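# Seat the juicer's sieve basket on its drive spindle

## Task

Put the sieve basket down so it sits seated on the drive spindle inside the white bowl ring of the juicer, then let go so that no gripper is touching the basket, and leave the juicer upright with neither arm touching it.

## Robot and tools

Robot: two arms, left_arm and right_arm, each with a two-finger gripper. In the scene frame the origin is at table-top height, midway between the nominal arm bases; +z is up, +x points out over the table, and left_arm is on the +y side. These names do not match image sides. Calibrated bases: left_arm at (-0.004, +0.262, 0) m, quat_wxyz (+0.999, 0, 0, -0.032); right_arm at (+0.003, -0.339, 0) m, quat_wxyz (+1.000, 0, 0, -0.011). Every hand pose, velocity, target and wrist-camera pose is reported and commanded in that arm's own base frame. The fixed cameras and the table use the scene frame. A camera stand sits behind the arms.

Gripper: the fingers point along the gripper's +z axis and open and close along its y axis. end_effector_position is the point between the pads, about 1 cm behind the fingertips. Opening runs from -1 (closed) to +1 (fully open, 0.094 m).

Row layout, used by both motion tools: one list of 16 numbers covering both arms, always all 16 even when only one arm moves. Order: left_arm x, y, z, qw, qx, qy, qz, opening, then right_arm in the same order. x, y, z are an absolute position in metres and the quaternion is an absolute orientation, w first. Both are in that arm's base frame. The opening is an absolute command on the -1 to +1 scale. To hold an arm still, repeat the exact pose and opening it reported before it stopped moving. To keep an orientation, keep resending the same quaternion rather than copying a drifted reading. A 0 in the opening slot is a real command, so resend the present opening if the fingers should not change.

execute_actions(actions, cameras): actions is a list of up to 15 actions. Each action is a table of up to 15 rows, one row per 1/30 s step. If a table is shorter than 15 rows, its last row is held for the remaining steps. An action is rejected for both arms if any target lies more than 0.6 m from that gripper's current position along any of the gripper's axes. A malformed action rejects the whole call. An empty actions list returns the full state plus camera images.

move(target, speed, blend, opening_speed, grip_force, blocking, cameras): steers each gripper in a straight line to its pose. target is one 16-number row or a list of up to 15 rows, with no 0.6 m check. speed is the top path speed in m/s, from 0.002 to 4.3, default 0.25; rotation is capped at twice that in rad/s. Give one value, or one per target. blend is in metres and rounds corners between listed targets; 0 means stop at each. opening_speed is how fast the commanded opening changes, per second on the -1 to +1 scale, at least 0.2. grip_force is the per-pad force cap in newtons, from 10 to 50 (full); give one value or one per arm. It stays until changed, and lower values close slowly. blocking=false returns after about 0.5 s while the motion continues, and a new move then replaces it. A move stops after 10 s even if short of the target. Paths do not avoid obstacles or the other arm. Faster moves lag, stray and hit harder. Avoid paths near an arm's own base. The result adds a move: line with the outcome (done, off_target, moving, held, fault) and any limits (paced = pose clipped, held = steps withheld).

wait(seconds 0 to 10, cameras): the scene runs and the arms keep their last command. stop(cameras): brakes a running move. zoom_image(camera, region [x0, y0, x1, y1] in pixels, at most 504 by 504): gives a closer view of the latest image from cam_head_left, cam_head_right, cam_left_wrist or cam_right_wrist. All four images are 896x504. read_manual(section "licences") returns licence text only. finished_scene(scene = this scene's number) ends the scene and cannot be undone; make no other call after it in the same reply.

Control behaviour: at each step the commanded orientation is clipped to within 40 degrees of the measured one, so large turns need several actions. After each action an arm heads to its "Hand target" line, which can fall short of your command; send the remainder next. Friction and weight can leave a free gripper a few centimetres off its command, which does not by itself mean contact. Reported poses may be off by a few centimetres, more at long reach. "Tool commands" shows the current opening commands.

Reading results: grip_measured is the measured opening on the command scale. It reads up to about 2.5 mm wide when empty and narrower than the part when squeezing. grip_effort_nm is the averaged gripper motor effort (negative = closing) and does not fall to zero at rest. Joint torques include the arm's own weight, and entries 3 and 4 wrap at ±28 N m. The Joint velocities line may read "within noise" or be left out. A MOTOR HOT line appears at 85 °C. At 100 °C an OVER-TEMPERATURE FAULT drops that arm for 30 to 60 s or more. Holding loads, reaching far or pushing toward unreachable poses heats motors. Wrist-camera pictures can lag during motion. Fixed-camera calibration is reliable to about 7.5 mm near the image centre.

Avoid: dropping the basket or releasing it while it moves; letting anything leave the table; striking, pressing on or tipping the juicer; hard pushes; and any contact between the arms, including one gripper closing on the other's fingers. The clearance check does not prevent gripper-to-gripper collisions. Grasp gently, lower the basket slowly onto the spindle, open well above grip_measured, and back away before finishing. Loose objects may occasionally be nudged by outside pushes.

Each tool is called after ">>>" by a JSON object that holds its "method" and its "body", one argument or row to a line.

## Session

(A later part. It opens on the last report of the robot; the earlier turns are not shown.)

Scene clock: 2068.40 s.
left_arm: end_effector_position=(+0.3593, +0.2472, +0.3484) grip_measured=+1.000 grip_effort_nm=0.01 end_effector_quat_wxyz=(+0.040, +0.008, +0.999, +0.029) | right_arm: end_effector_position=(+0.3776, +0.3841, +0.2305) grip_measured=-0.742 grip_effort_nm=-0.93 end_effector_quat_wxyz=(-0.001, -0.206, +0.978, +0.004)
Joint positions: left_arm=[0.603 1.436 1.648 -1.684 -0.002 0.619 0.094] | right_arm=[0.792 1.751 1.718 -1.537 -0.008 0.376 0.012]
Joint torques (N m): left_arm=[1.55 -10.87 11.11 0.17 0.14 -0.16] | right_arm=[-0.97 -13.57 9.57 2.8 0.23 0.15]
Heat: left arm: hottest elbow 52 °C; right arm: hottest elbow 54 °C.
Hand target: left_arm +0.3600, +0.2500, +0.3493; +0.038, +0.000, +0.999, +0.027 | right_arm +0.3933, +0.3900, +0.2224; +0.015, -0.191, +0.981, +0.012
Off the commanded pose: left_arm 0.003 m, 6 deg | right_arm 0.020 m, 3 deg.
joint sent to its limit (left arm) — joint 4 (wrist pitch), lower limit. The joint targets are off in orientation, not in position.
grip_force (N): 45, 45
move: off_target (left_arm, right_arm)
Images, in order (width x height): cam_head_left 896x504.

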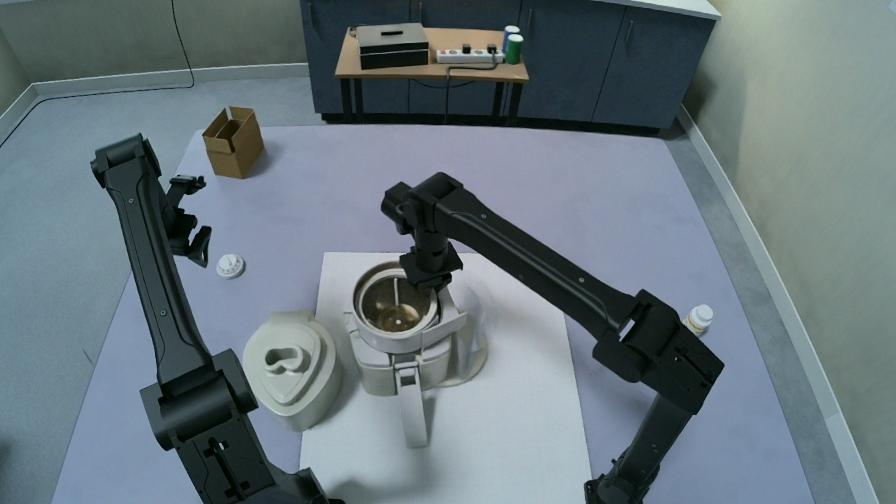

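>>> {"method": "move", "body": {
  "target": [0.36, 0.25, 0.35, 0, 0, 1, 0, 1, 0.376, 0.386, 0.235, 0.015, -0.191, 0.982, 0.012, -0.95],
  "speed": 0.06,
  "cameras": ["cam_right_wrist","cam_head_left"]
}}

>>> {"method": "zoom_image", "body": {
  "camera": "cam_head_left",
  "region": [330, 220, 500, 390]
}}

Scene clock: 2078.90 s.
left_arm: end_effector_position=(+0.3593, +0.2472, +0.3484) grip_measured=+1.000 grip_effort_nm=0.01 end_effector_quat_wxyz=(+0.040, +0.008, +0.999, +0.029) | right_arm: end_effector_position=(+0.3752, +0.3829, +0.2309) grip_measured=-0.742 grip_effort_nm=-0.93 end_effector_quat_wxyz=(+0.000, -0.202, +0.979, +0.006)
Joint positions: left_arm=[0.603 1.436 1.648 -1.684 -0.002 0.619 0.094] | right_arm=[0.793 1.741 1.706 -1.53 -0.009 0.387 0.012]
Joint torques (N m): left_arm=[1.44 -11.46 11.11 0.18 0.16 -0.16] | right_arm=[-0.09 -14.74 8.7 1.83 0.25 0.23]
Heat: left arm: hottest elbow 52 °C; right arm: hottest elbow 53 °C.
Hand target: left_arm +0.3600, +0.2500, +0.3493; +0.038, +0.000, +0.999, +0.027 | right_arm +0.3760, +0.3859, +0.2351; +0.015, -0.191, +0.981, +0.012
Off the commanded pose: left_arm 0.003 m, 6 deg | right_arm 0.005 m, 2 deg.
joint sent to its limit (left arm) — joint 4 (wrist pitch), lower limit. The joint targets are off in orientation, not in position.
grip_force (N): 45, 45
move: off_target (left_arm)
camera_calibration:
cam_right_wrist: T_world_to_cam=[[0.391708, -0.918159, -0.0595698, 0.229786], [-0.801314, -0.372244, 0.468327, 0.384529], [-0.452173, -0.135713, -0.881545, 0.541951], [0, 0, 0, 1]] pos_world=[0.463175, 0.427669, 0.311357]
Images, in order (width x height): cam_head_left 896x504, cam_right_wrist 896x504.

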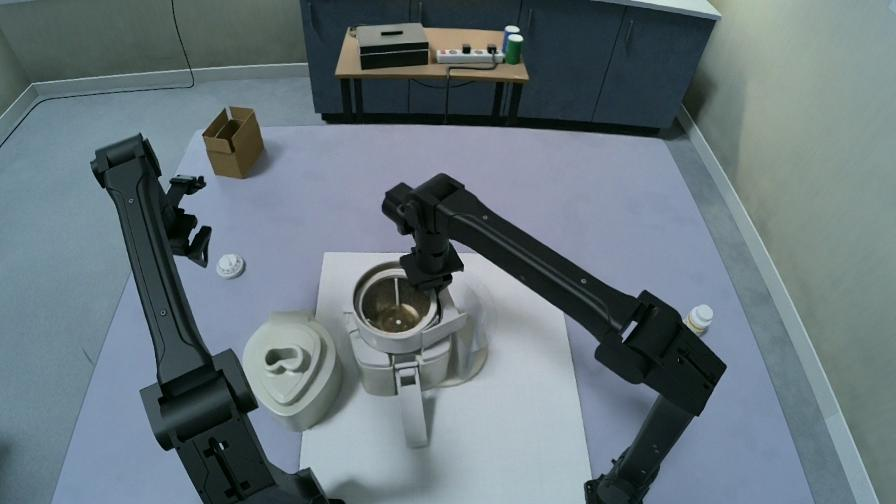

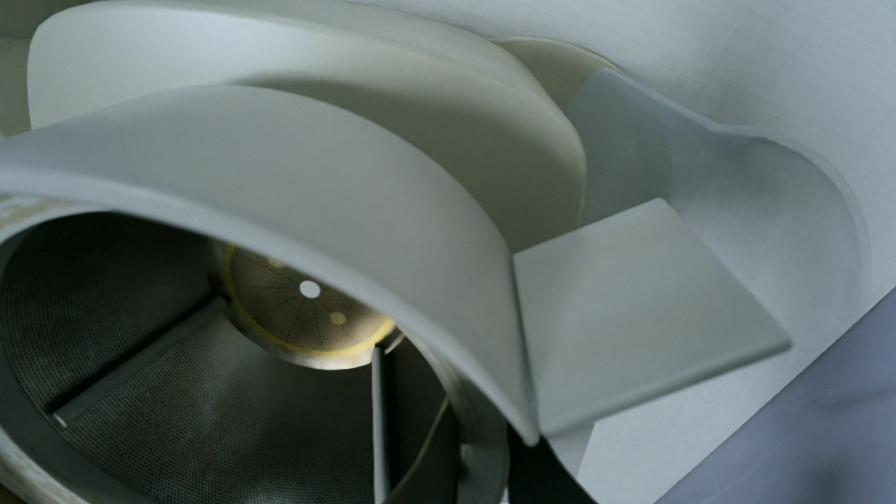

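Scaled by 2.965 from the camera's 896x504 image, which has a finer 1280x720 frame.

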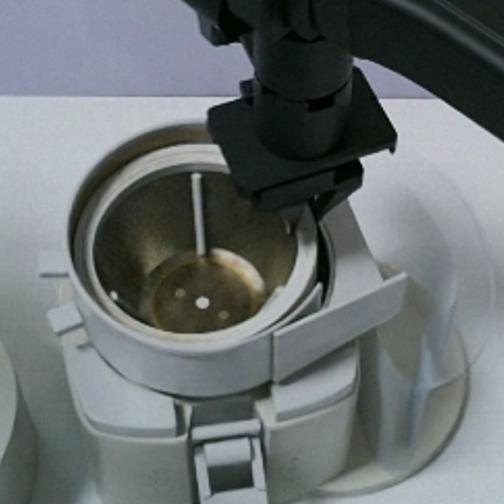

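>>> {"method": "move", "body": {
  "target": [0.36, 0.25, 0.35, 0, 0, 1, 0, 1, 0.362, 0.386, 0.237, 0.015, -0.191, 0.982, 0.012, -0.95],
  "speed": 0.06,
  "cameras": ["cam_right_wrist","cam_head_left"]
}}

>>> {"method": "zoom_image", "body": {
  "camera": "cam_head_left",
  "region": [330, 220, 500, 390]
}}

>>> {"method": "move", "body": {
  "target": [0.36, 0.25, 0.35, 0, 0, 1, 0, 1, 0.395, 0.386, 0.237, 0.015, -0.191, 0.982, 0.012, -0.95],
  "speed": 0.06,
  "cameras": ["cam_right_wrist","cam_head_left"]
}}

>>> {"method": "zoom_image", "body": {
  "camera": "cam_head_left",
  "region": [330, 220, 500, 390]
}}

Scene clock: 2091.40 s.
left_arm: end_effector_position=(+0.3593, +0.2472, +0.3484) grip_measured=+1.000 grip_effort_nm=0.01 end_effector_quat_wxyz=(+0.040, +0.008, +0.999, +0.029) | right_arm: end_effector_position=(+0.3691, +0.3830, +0.2309) grip_measured=-0.742 grip_effort_nm=-0.94 end_effector_quat_wxyz=(+0.006, -0.189, +0.982, +0.007)
Joint positions: left_arm=[0.603 1.436 1.648 -1.684 -0.002 0.619 0.094] | right_arm=[0.803 1.721 1.679 -1.511 -0.004 0.422 0.012]
Joint torques (N m): left_arm=[1.96 -11.69 10.91 0.34 0.14 -0.18] | right_arm=[0.73 -15.62 8.38 1.2 0.11 0.04]
Heat: left arm: hottest elbow 52 °C; right arm: hottest elbow 52 °C.
Hand target: left_arm +0.3600, +0.2500, +0.3493; +0.038, +0.000, +0.999, +0.027 | right_arm +0.3621, +0.3859, +0.2370; +0.015, -0.191, +0.981, +0.012
Off the commanded pose: left_arm 0.003 m, 6 deg | right_arm 0.010 m, 1 deg.
joint sent to its limit (left arm) — joint 4 (wrist pitch), lower limit. The joint targets are off in orientation, not in position.
grip_force (N): 45, 45
move: off_target (left_arm)
camera_calibration:
cam_right_wrist: T_world_to_cam=[[0.368438, -0.927702, -0.0601897, 0.244607], [-0.816066, -0.353755, 0.45705, 0.380555], [-0.445298, -0.119276, -0.887402, 0.531538], [0, 0, 0, 1]] pos_world=[0.457129, 0.424946, 0.312479]
Images, in order (width x height): cam_head_left 896x504, cam_right_wrist 896x504.

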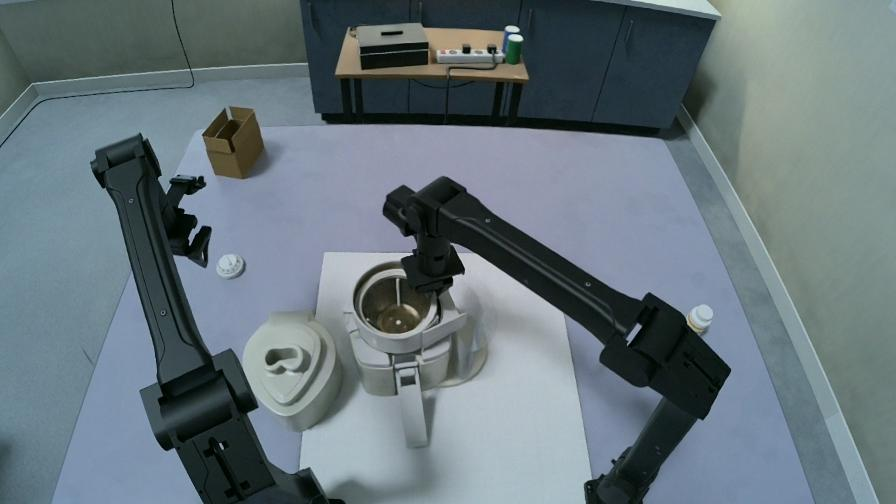

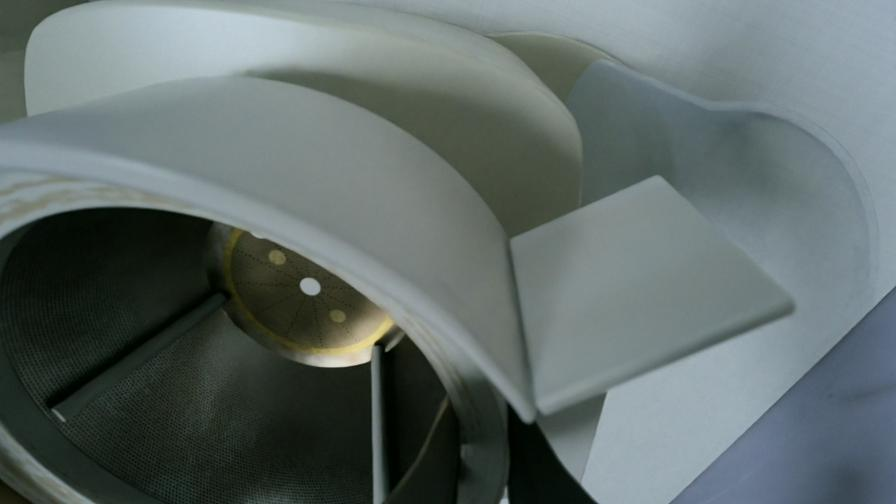

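Scaled by 2.965 from the camera's 896x504 image, which has a finer 1280x720 frame.

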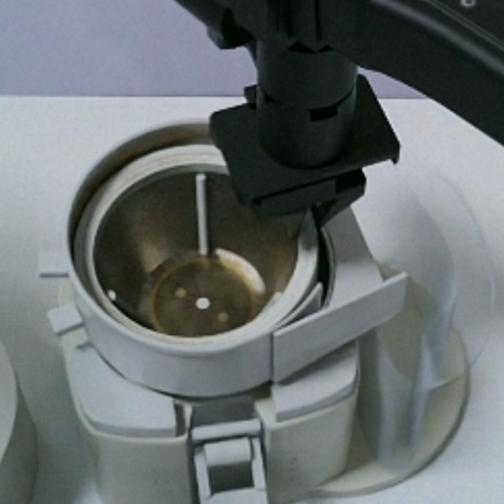

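Scene clock: 2092.77 s.
left_arm: end_effector_position=(+0.3593, +0.2472, +0.3484) grip_measured=+1.000 grip_effort_nm=0.01 end_effector_quat_wxyz=(+0.040, +0.008, +0.999, +0.029) | right_arm: end_effector_position=(+0.3742, +0.3817, +0.2295) grip_measured=-0.742 grip_effort_nm=-0.93 end_effector_quat_wxyz=(+0.004, -0.199, +0.980, +0.008)
Joint positions: left_arm=[0.603 1.436 1.648 -1.684 -0.002 0.619 0.094] | right_arm=[0.793 1.73 1.687 -1.512 -0.01 0.392 0.012]
Joint torques (N m): left_arm=[2.43 -11.46 11.23 0.23 0.18 -0.21] | right_arm=[-2.32 -12.69 14.28 0.49 0.29 -0.09]
Heat: left arm: hottest elbow 52 °C; right arm: hottest elbow 52 °C.
Hand target: left_arm +0.3600, +0.2500, +0.3493; +0.038, +0.000, +0.999, +0.027 | right_arm +0.3943, +0.3851, +0.2369; +0.016, -0.191, +0.981, +0.012
Off the commanded pose: left_arm 0.003 m, 6 deg | right_arm 0.023 m, 2 deg.
joint sent to its limit (left arm) — joint 4 (wrist pitch), lower limit. The joint targets are off in orientation, not in position.
grip_force (N): 45, 45
move: off_target (left_arm, right_arm)
camera_calibration:
cam_right_wrist: T_world_to_cam=[[0.386503, -0.920084, -0.0637195, 0.232593], [-0.806631, -0.370725, 0.460337, 0.387077], [-0.447171, -0.126524, -0.885455, 0.535483], [0, 0, 0, 1]] pos_world=[0.461783, 0.425255, 0.31078]
Images, in order (width x height): cam_head_left 896x504, cam_right_wrist 896x504.

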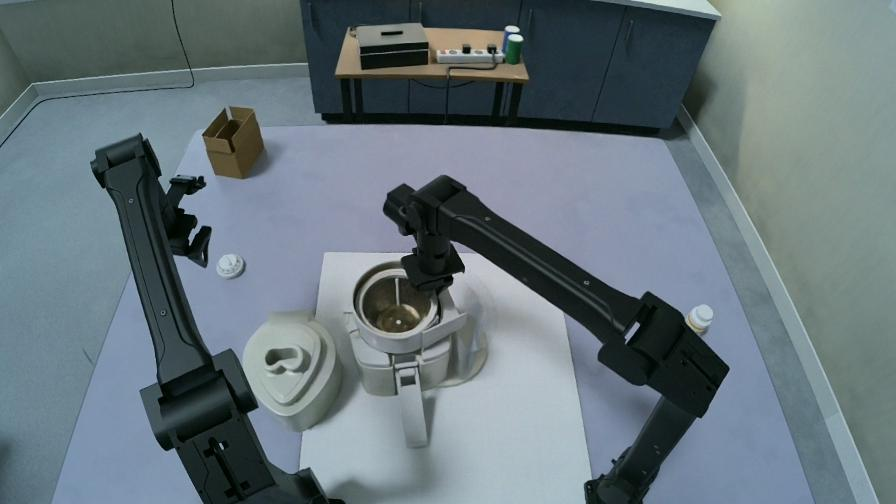

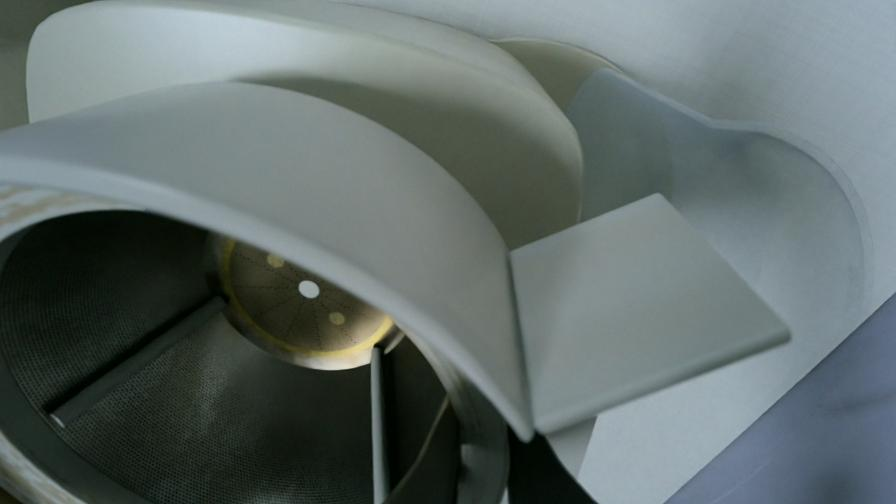

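Scaled by 2.965 from the camera's 896x504 image, which has a finer 1280x720 frame.

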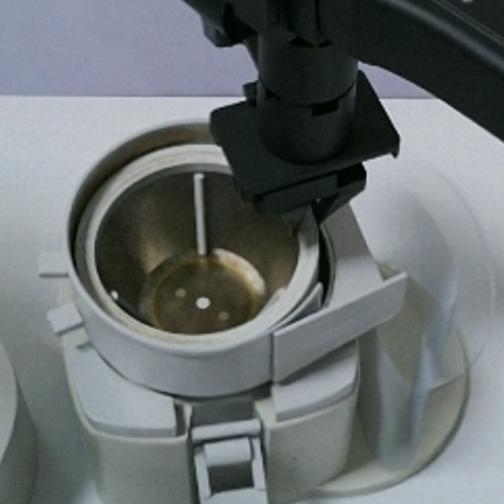

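>>> {"method": "move", "body": {
  "target": [0.36, 0.25, 0.35, 0, 0, 1, 0, 1, 0.377, 0.384, 0.237, 0.012, -0.195, 0.981, 0.01, -0.3],
  "speed": 0.05,
  "opening_speed": 0.3,
  "cameras": ["cam_right_wrist","cam_head_left"]
}}

>>> {"method": "zoom_image", "body": {
  "camera": "cam_head_left",
  "region": [330, 220, 500, 390]
}}

Scene clock: 2099.20 s.
left_arm: end_effector_position=(+0.3593, +0.2472, +0.3484) grip_measured=+1.000 grip_effort_nm=0.01 end_effector_quat_wxyz=(+0.040, +0.008, +0.999, +0.029) | right_arm: end_effector_position=(+0.3747, +0.3811, +0.2295) grip_measured=-0.303 grip_effort_nm=0.10 end_effector_quat_wxyz=(+0.005, -0.199, +0.980, +0.007)
Joint positions: left_arm=[0.603 1.436 1.648 -1.684 -0.002 0.619 0.094] | right_arm=[0.793 1.73 1.687 -1.512 -0.005 0.392 0.033]
Joint torques (N m): left_arm=[2.73 -11.69 11.08 0.05 0.11 -0.17] | right_arm=[-0.62 -14.45 10.97 0.51 0.11 0.08]
Heat: left arm: hottest elbow 52 °C; right arm: hottest elbow 54 °C.
Hand target: left_arm +0.3600, +0.2500, +0.3493; +0.038, +0.000, +0.999, +0.027 | right_arm +0.3769, +0.3839, +0.2371; +0.012, -0.195, +0.981, +0.010
Off the commanded pose: left_arm 0.003 m, 6 deg | right_arm 0.008 m, 1 deg.
joint sent to its limit (left arm) — joint 4 (wrist pitch), lower limit. The joint targets are off in orientation, not in position.
grip_force (N): 45, 45
move: off_target (left_arm)
camera_calibration:
cam_right_wrist: T_world_to_cam=[[0.387378, -0.920002, -0.0594564, 0.230541], [-0.807881, -0.369823, 0.458867, 0.38785], [-0.444147, -0.129721, -0.886513, 0.535963], [0, 0, 0, 1]] pos_world=[0.462076, 0.42506, 0.310874]
Images, in order (width x height): cam_head_left 896x504, cam_right_wrist 896x504.

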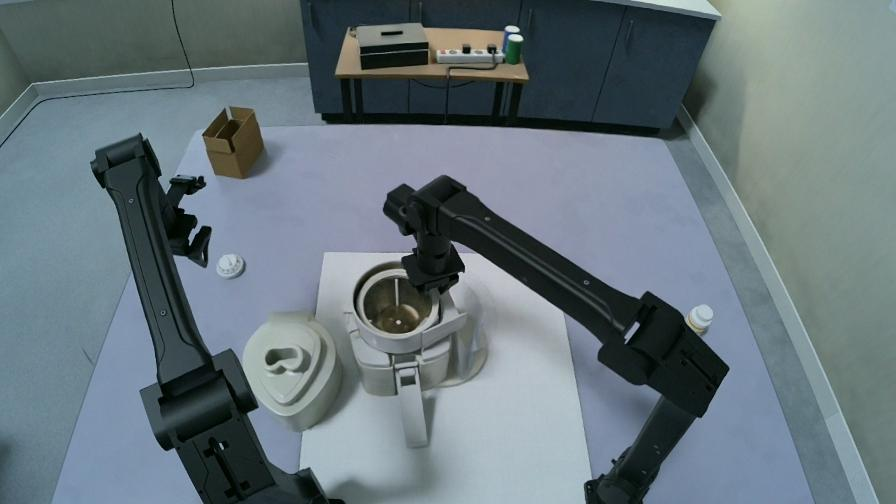

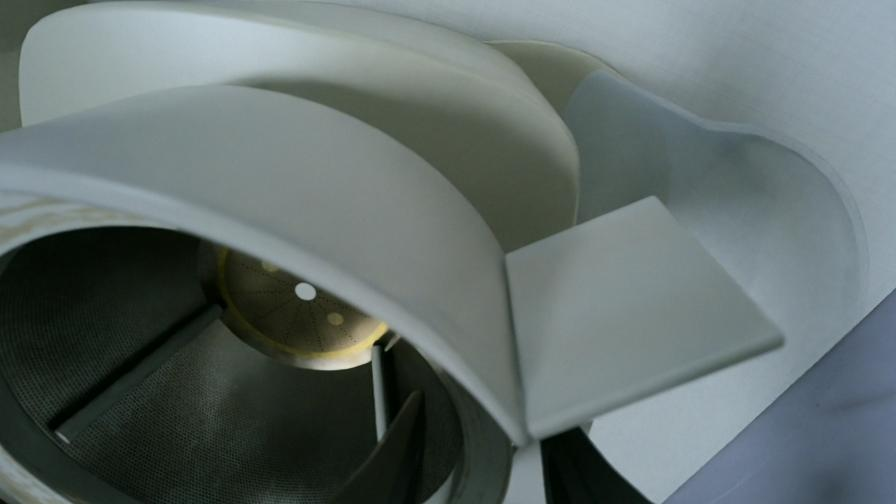

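Scaled by 2.965 from the camera's 896x504 image, which has a finer 1280x720 frame.

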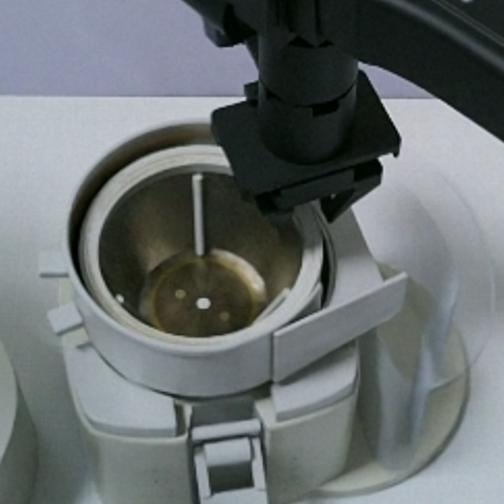

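Stays seated and centred. Lift straight.

>>> {"method": "move", "body": {
  "target": [0.36, 0.25, 0.35, 0, 0, 1, 0, 1, 0.384, 0.384, 0.29, 0.015, -0.195, 0.981, 0.012, -0.3],
  "speed": 0.06,
  "cameras": ["cam_head_left","cam_right_wrist"]
}}

>>> {"method": "zoom_image", "body": {
  "camera": "cam_head_left",
  "region": [330, 220, 500, 390]
}}

Scene clock: 2107.53 s.
left_arm: end_effector_position=(+0.3593, +0.2472, +0.3484) grip_measured=+1.000 grip_effort_nm=0.01 end_effector_quat_wxyz=(+0.040, +0.008, +0.999, +0.029) | right_arm: end_effector_position=(+0.3706, +0.3769, +0.2689) grip_measured=-0.302 grip_effort_nm=0.10 end_effector_quat_wxyz=(-0.004, -0.199, +0.980, +0.000)
Joint positions: left_arm=[0.603 1.436 1.648 -1.684 -0.002 0.619 0.094] | right_arm=[0.793 1.73 1.791 -1.638 -0.005 0.392 0.033]
Joint torques (N m): left_arm=[1.55 -12.04 11.1 0.06 0.2 -0.16] | right_arm=[-1.2 -13.51 15.16 0.14 0.14 -0.06]
Motor temperatures (°C): left_arm=[24 33 52 25 24 26 27] | right_arm=[24 38 55 23 26 25 27]
Heat: left arm: hottest elbow 52 °C; right arm: hottest elbow 55 °C.
Hand target: left_arm +0.3600, +0.2500, +0.3493; +0.038, +0.000, +0.999, +0.027 | right_arm +0.3831, +0.3830, +0.2900; +0.016, -0.195, +0.981, +0.012
Off the commanded pose: left_arm 0.003 m, 6 deg | right_arm 0.026 m, 3 deg.
joint sent to its limit (left arm) — joint 4 (wrist pitch), lower limit. The joint targets are off in orientation, not in position.
grip_force (N): 45, 45
move: off_target (left_arm, right_arm)
camera_calibration:
cam_right_wrist: T_world_to_cam=[[0.386491, -0.920892, -0.0508118, 0.22891], [-0.800494, -0.362304, 0.477436, 0.354253], [-0.458077, -0.14385, -0.877196, 0.576523], [0, 0, 0, 1]] pos_world=[0.459197, 0.422082, 0.348222]
Images, in order (width x height): cam_head_left 896x504, cam_right_wrist 896x504.

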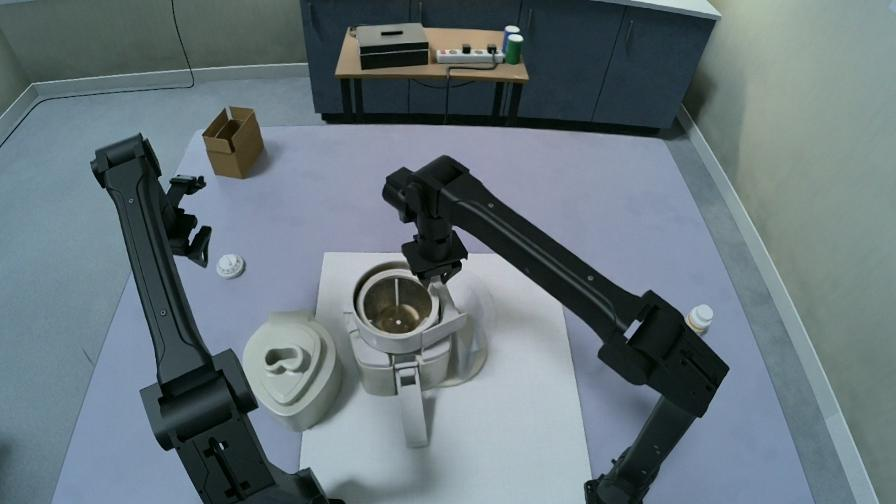

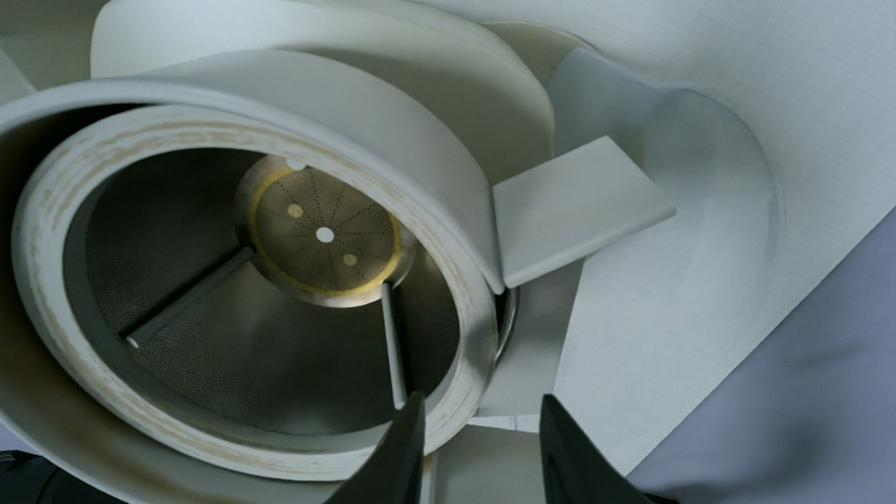

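Scaled by 2.965 from the camera's 896x504 image, which has a finer 1280x720 frame.

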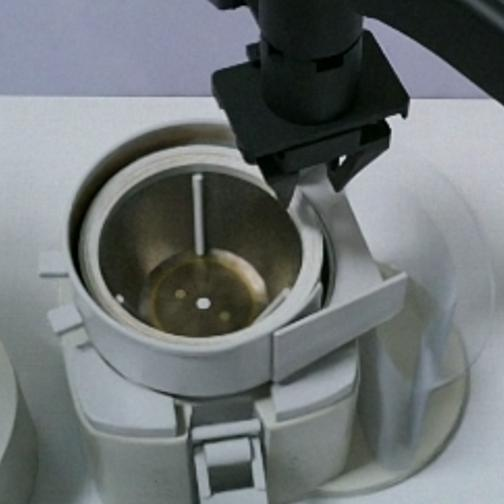

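>>> {"method": "move", "body": {
  "target": [0.36, 0.25, 0.35, 0, 0, 1, 0, 1, 0.375, 0.375, 0.36, 0.015, -0.195, 0.981, 0.012, -0.3],
  "speed": 0.15
}}

>>> {"method": "move", "body": {
  "target": [0.36, 0.25, 0.35, 0, 0, 1, 0, 1, 0.23, 0.18, 0.37, 0.015, -0.195, 0.981, 0.012, -0.3],
  "speed": 0.2,
  "cameras": ["cam_head_left"]
}}

>>> {"method": "zoom_image", "body": {
  "camera": "cam_head_left",
  "region": [330, 220, 500, 390]
}}

Scene clock: 2115.37 s.
left_arm: end_effector_position=(+0.3593, +0.2472, +0.3484) grip_measured=+1.000 grip_effort_nm=0.01 end_effector_quat_wxyz=(+0.040, +0.008, +0.999, +0.029) | right_arm: end_effector_position=(+0.3665, +0.3728, +0.3312) grip_measured=-0.302 grip_effort_nm=0.10 end_effector_quat_wxyz=(+0.032, -0.199, +0.979, +0.025)
Joint positions: left_arm=[0.603 1.436 1.648 -1.684 -0.002 0.619 0.094] | right_arm=[0.793 1.675 1.882 -1.696 -0.005 0.392 0.033]
Joint torques (N m): left_arm=[2.32 -11.63 11.23 0.25 0.14 -0.19] | right_arm=[-1.38 -13.63 14.9 0.29 0.12 -0.04]
Motor temperatures (°C): left_arm=[24 33 52 25 24 26 27] | right_arm=[24 39 55 23 26 25 26]
Heat: left arm: hottest elbow 52 °C; right arm: hottest elbow 55 °C.
Hand target: left_arm +0.3600, +0.2500, +0.3493; +0.038, +0.000, +0.999, +0.027 | right_arm +0.3738, +0.3738, +0.3591; +0.057, -0.194, +0.978, +0.040
Off the commanded pose: left_arm 0.003 m, 6 deg | right_arm 0.030 m, 3 deg.
joint sent to its limit (left arm) — joint 4 (wrist pitch), lower limit. The joint targets are off in orientation, not in position.
joint sent to its limit (right arm) — joint 4 (wrist pitch), lower limit. The joint targets are off in orientation, not in position.
grip_force (N): 45, 45
move: off_target (left_arm, right_arm)

Scene clock: 2117.40 s.
left_arm: end_effector_position=(+0.3593, +0.2472, +0.3484) grip_measured=+1.000 grip_effort_nm=0.01 end_effector_quat_wxyz=(+0.040, +0.008, +0.999, +0.029) | right_arm: end_effector_position=(+0.2303, +0.1843, +0.3742) grip_measured=-0.302 grip_effort_nm=0.10 end_effector_quat_wxyz=(+0.092, -0.193, +0.975, +0.052)
Joint positions: left_arm=[0.603 1.436 1.648 -1.684 -0.002 0.619 0.094] | right_arm=[0.672 1.023 1.364 -1.699 -0.007 0.282 0.033]
Joint torques (N m): left_arm=[1.9 -11.11 11 0.34 0.1 -0.21] | right_arm=[-1.79 -3.14 8.75 0.81 -0.05 -0.18]
Motor temperatures (°C): left_arm=[24 33 52 25 24 26 27] | right_arm=[24 38 55 23 26 25 26]
Heat: left arm: hottest elbow 52 °C; right arm: hottest elbow 55 °C.
Hand target: left_arm +0.3600, +0.2500, +0.3493; +0.038, +0.000, +0.999, +0.027 | right_arm +0.2302, +0.1802, +0.3693; +0.083, -0.193, +0.976, +0.047
Off the commanded pose: left_arm 0.003 m, 6 deg | right_arm 0.006 m, 10 deg.
joint sent to its limit (left arm) — joint 4 (wrist pitch), lower limit. The joint targets are off in orientation, not in position.
joint sent to its limit (right arm) — joint 4 (wrist pitch), lower limit. The joint targets are off in orientation, not in position.
grip_force (N): 45, 45
move: off_target (left_arm, right_arm)
Images, in order (width x height): cam_head_left 896x504.

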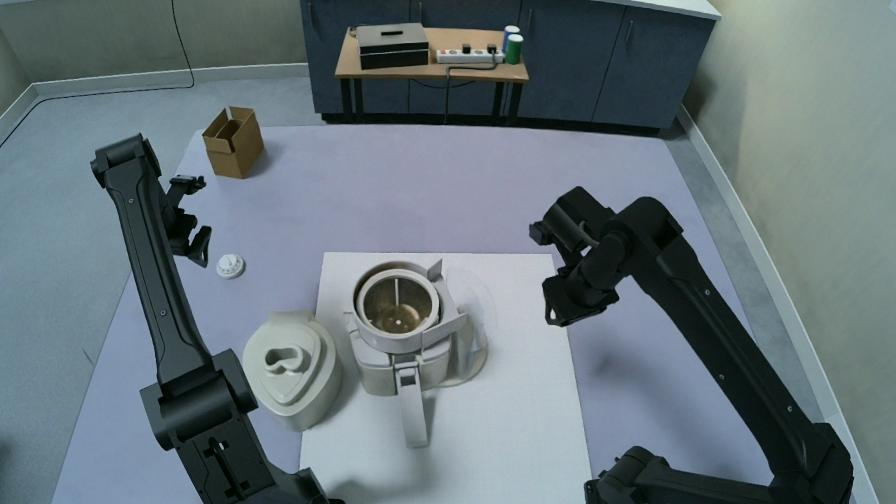

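Scaled by 2.965 from the camera's 896x504 image, which has a finer 1280x720 frame.

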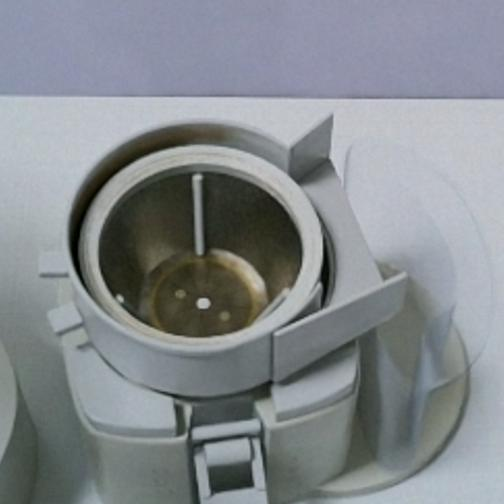

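>>> {"method": "finished_scene", "body": {
  "scene": 3
}}

The scene is finished: the task was done.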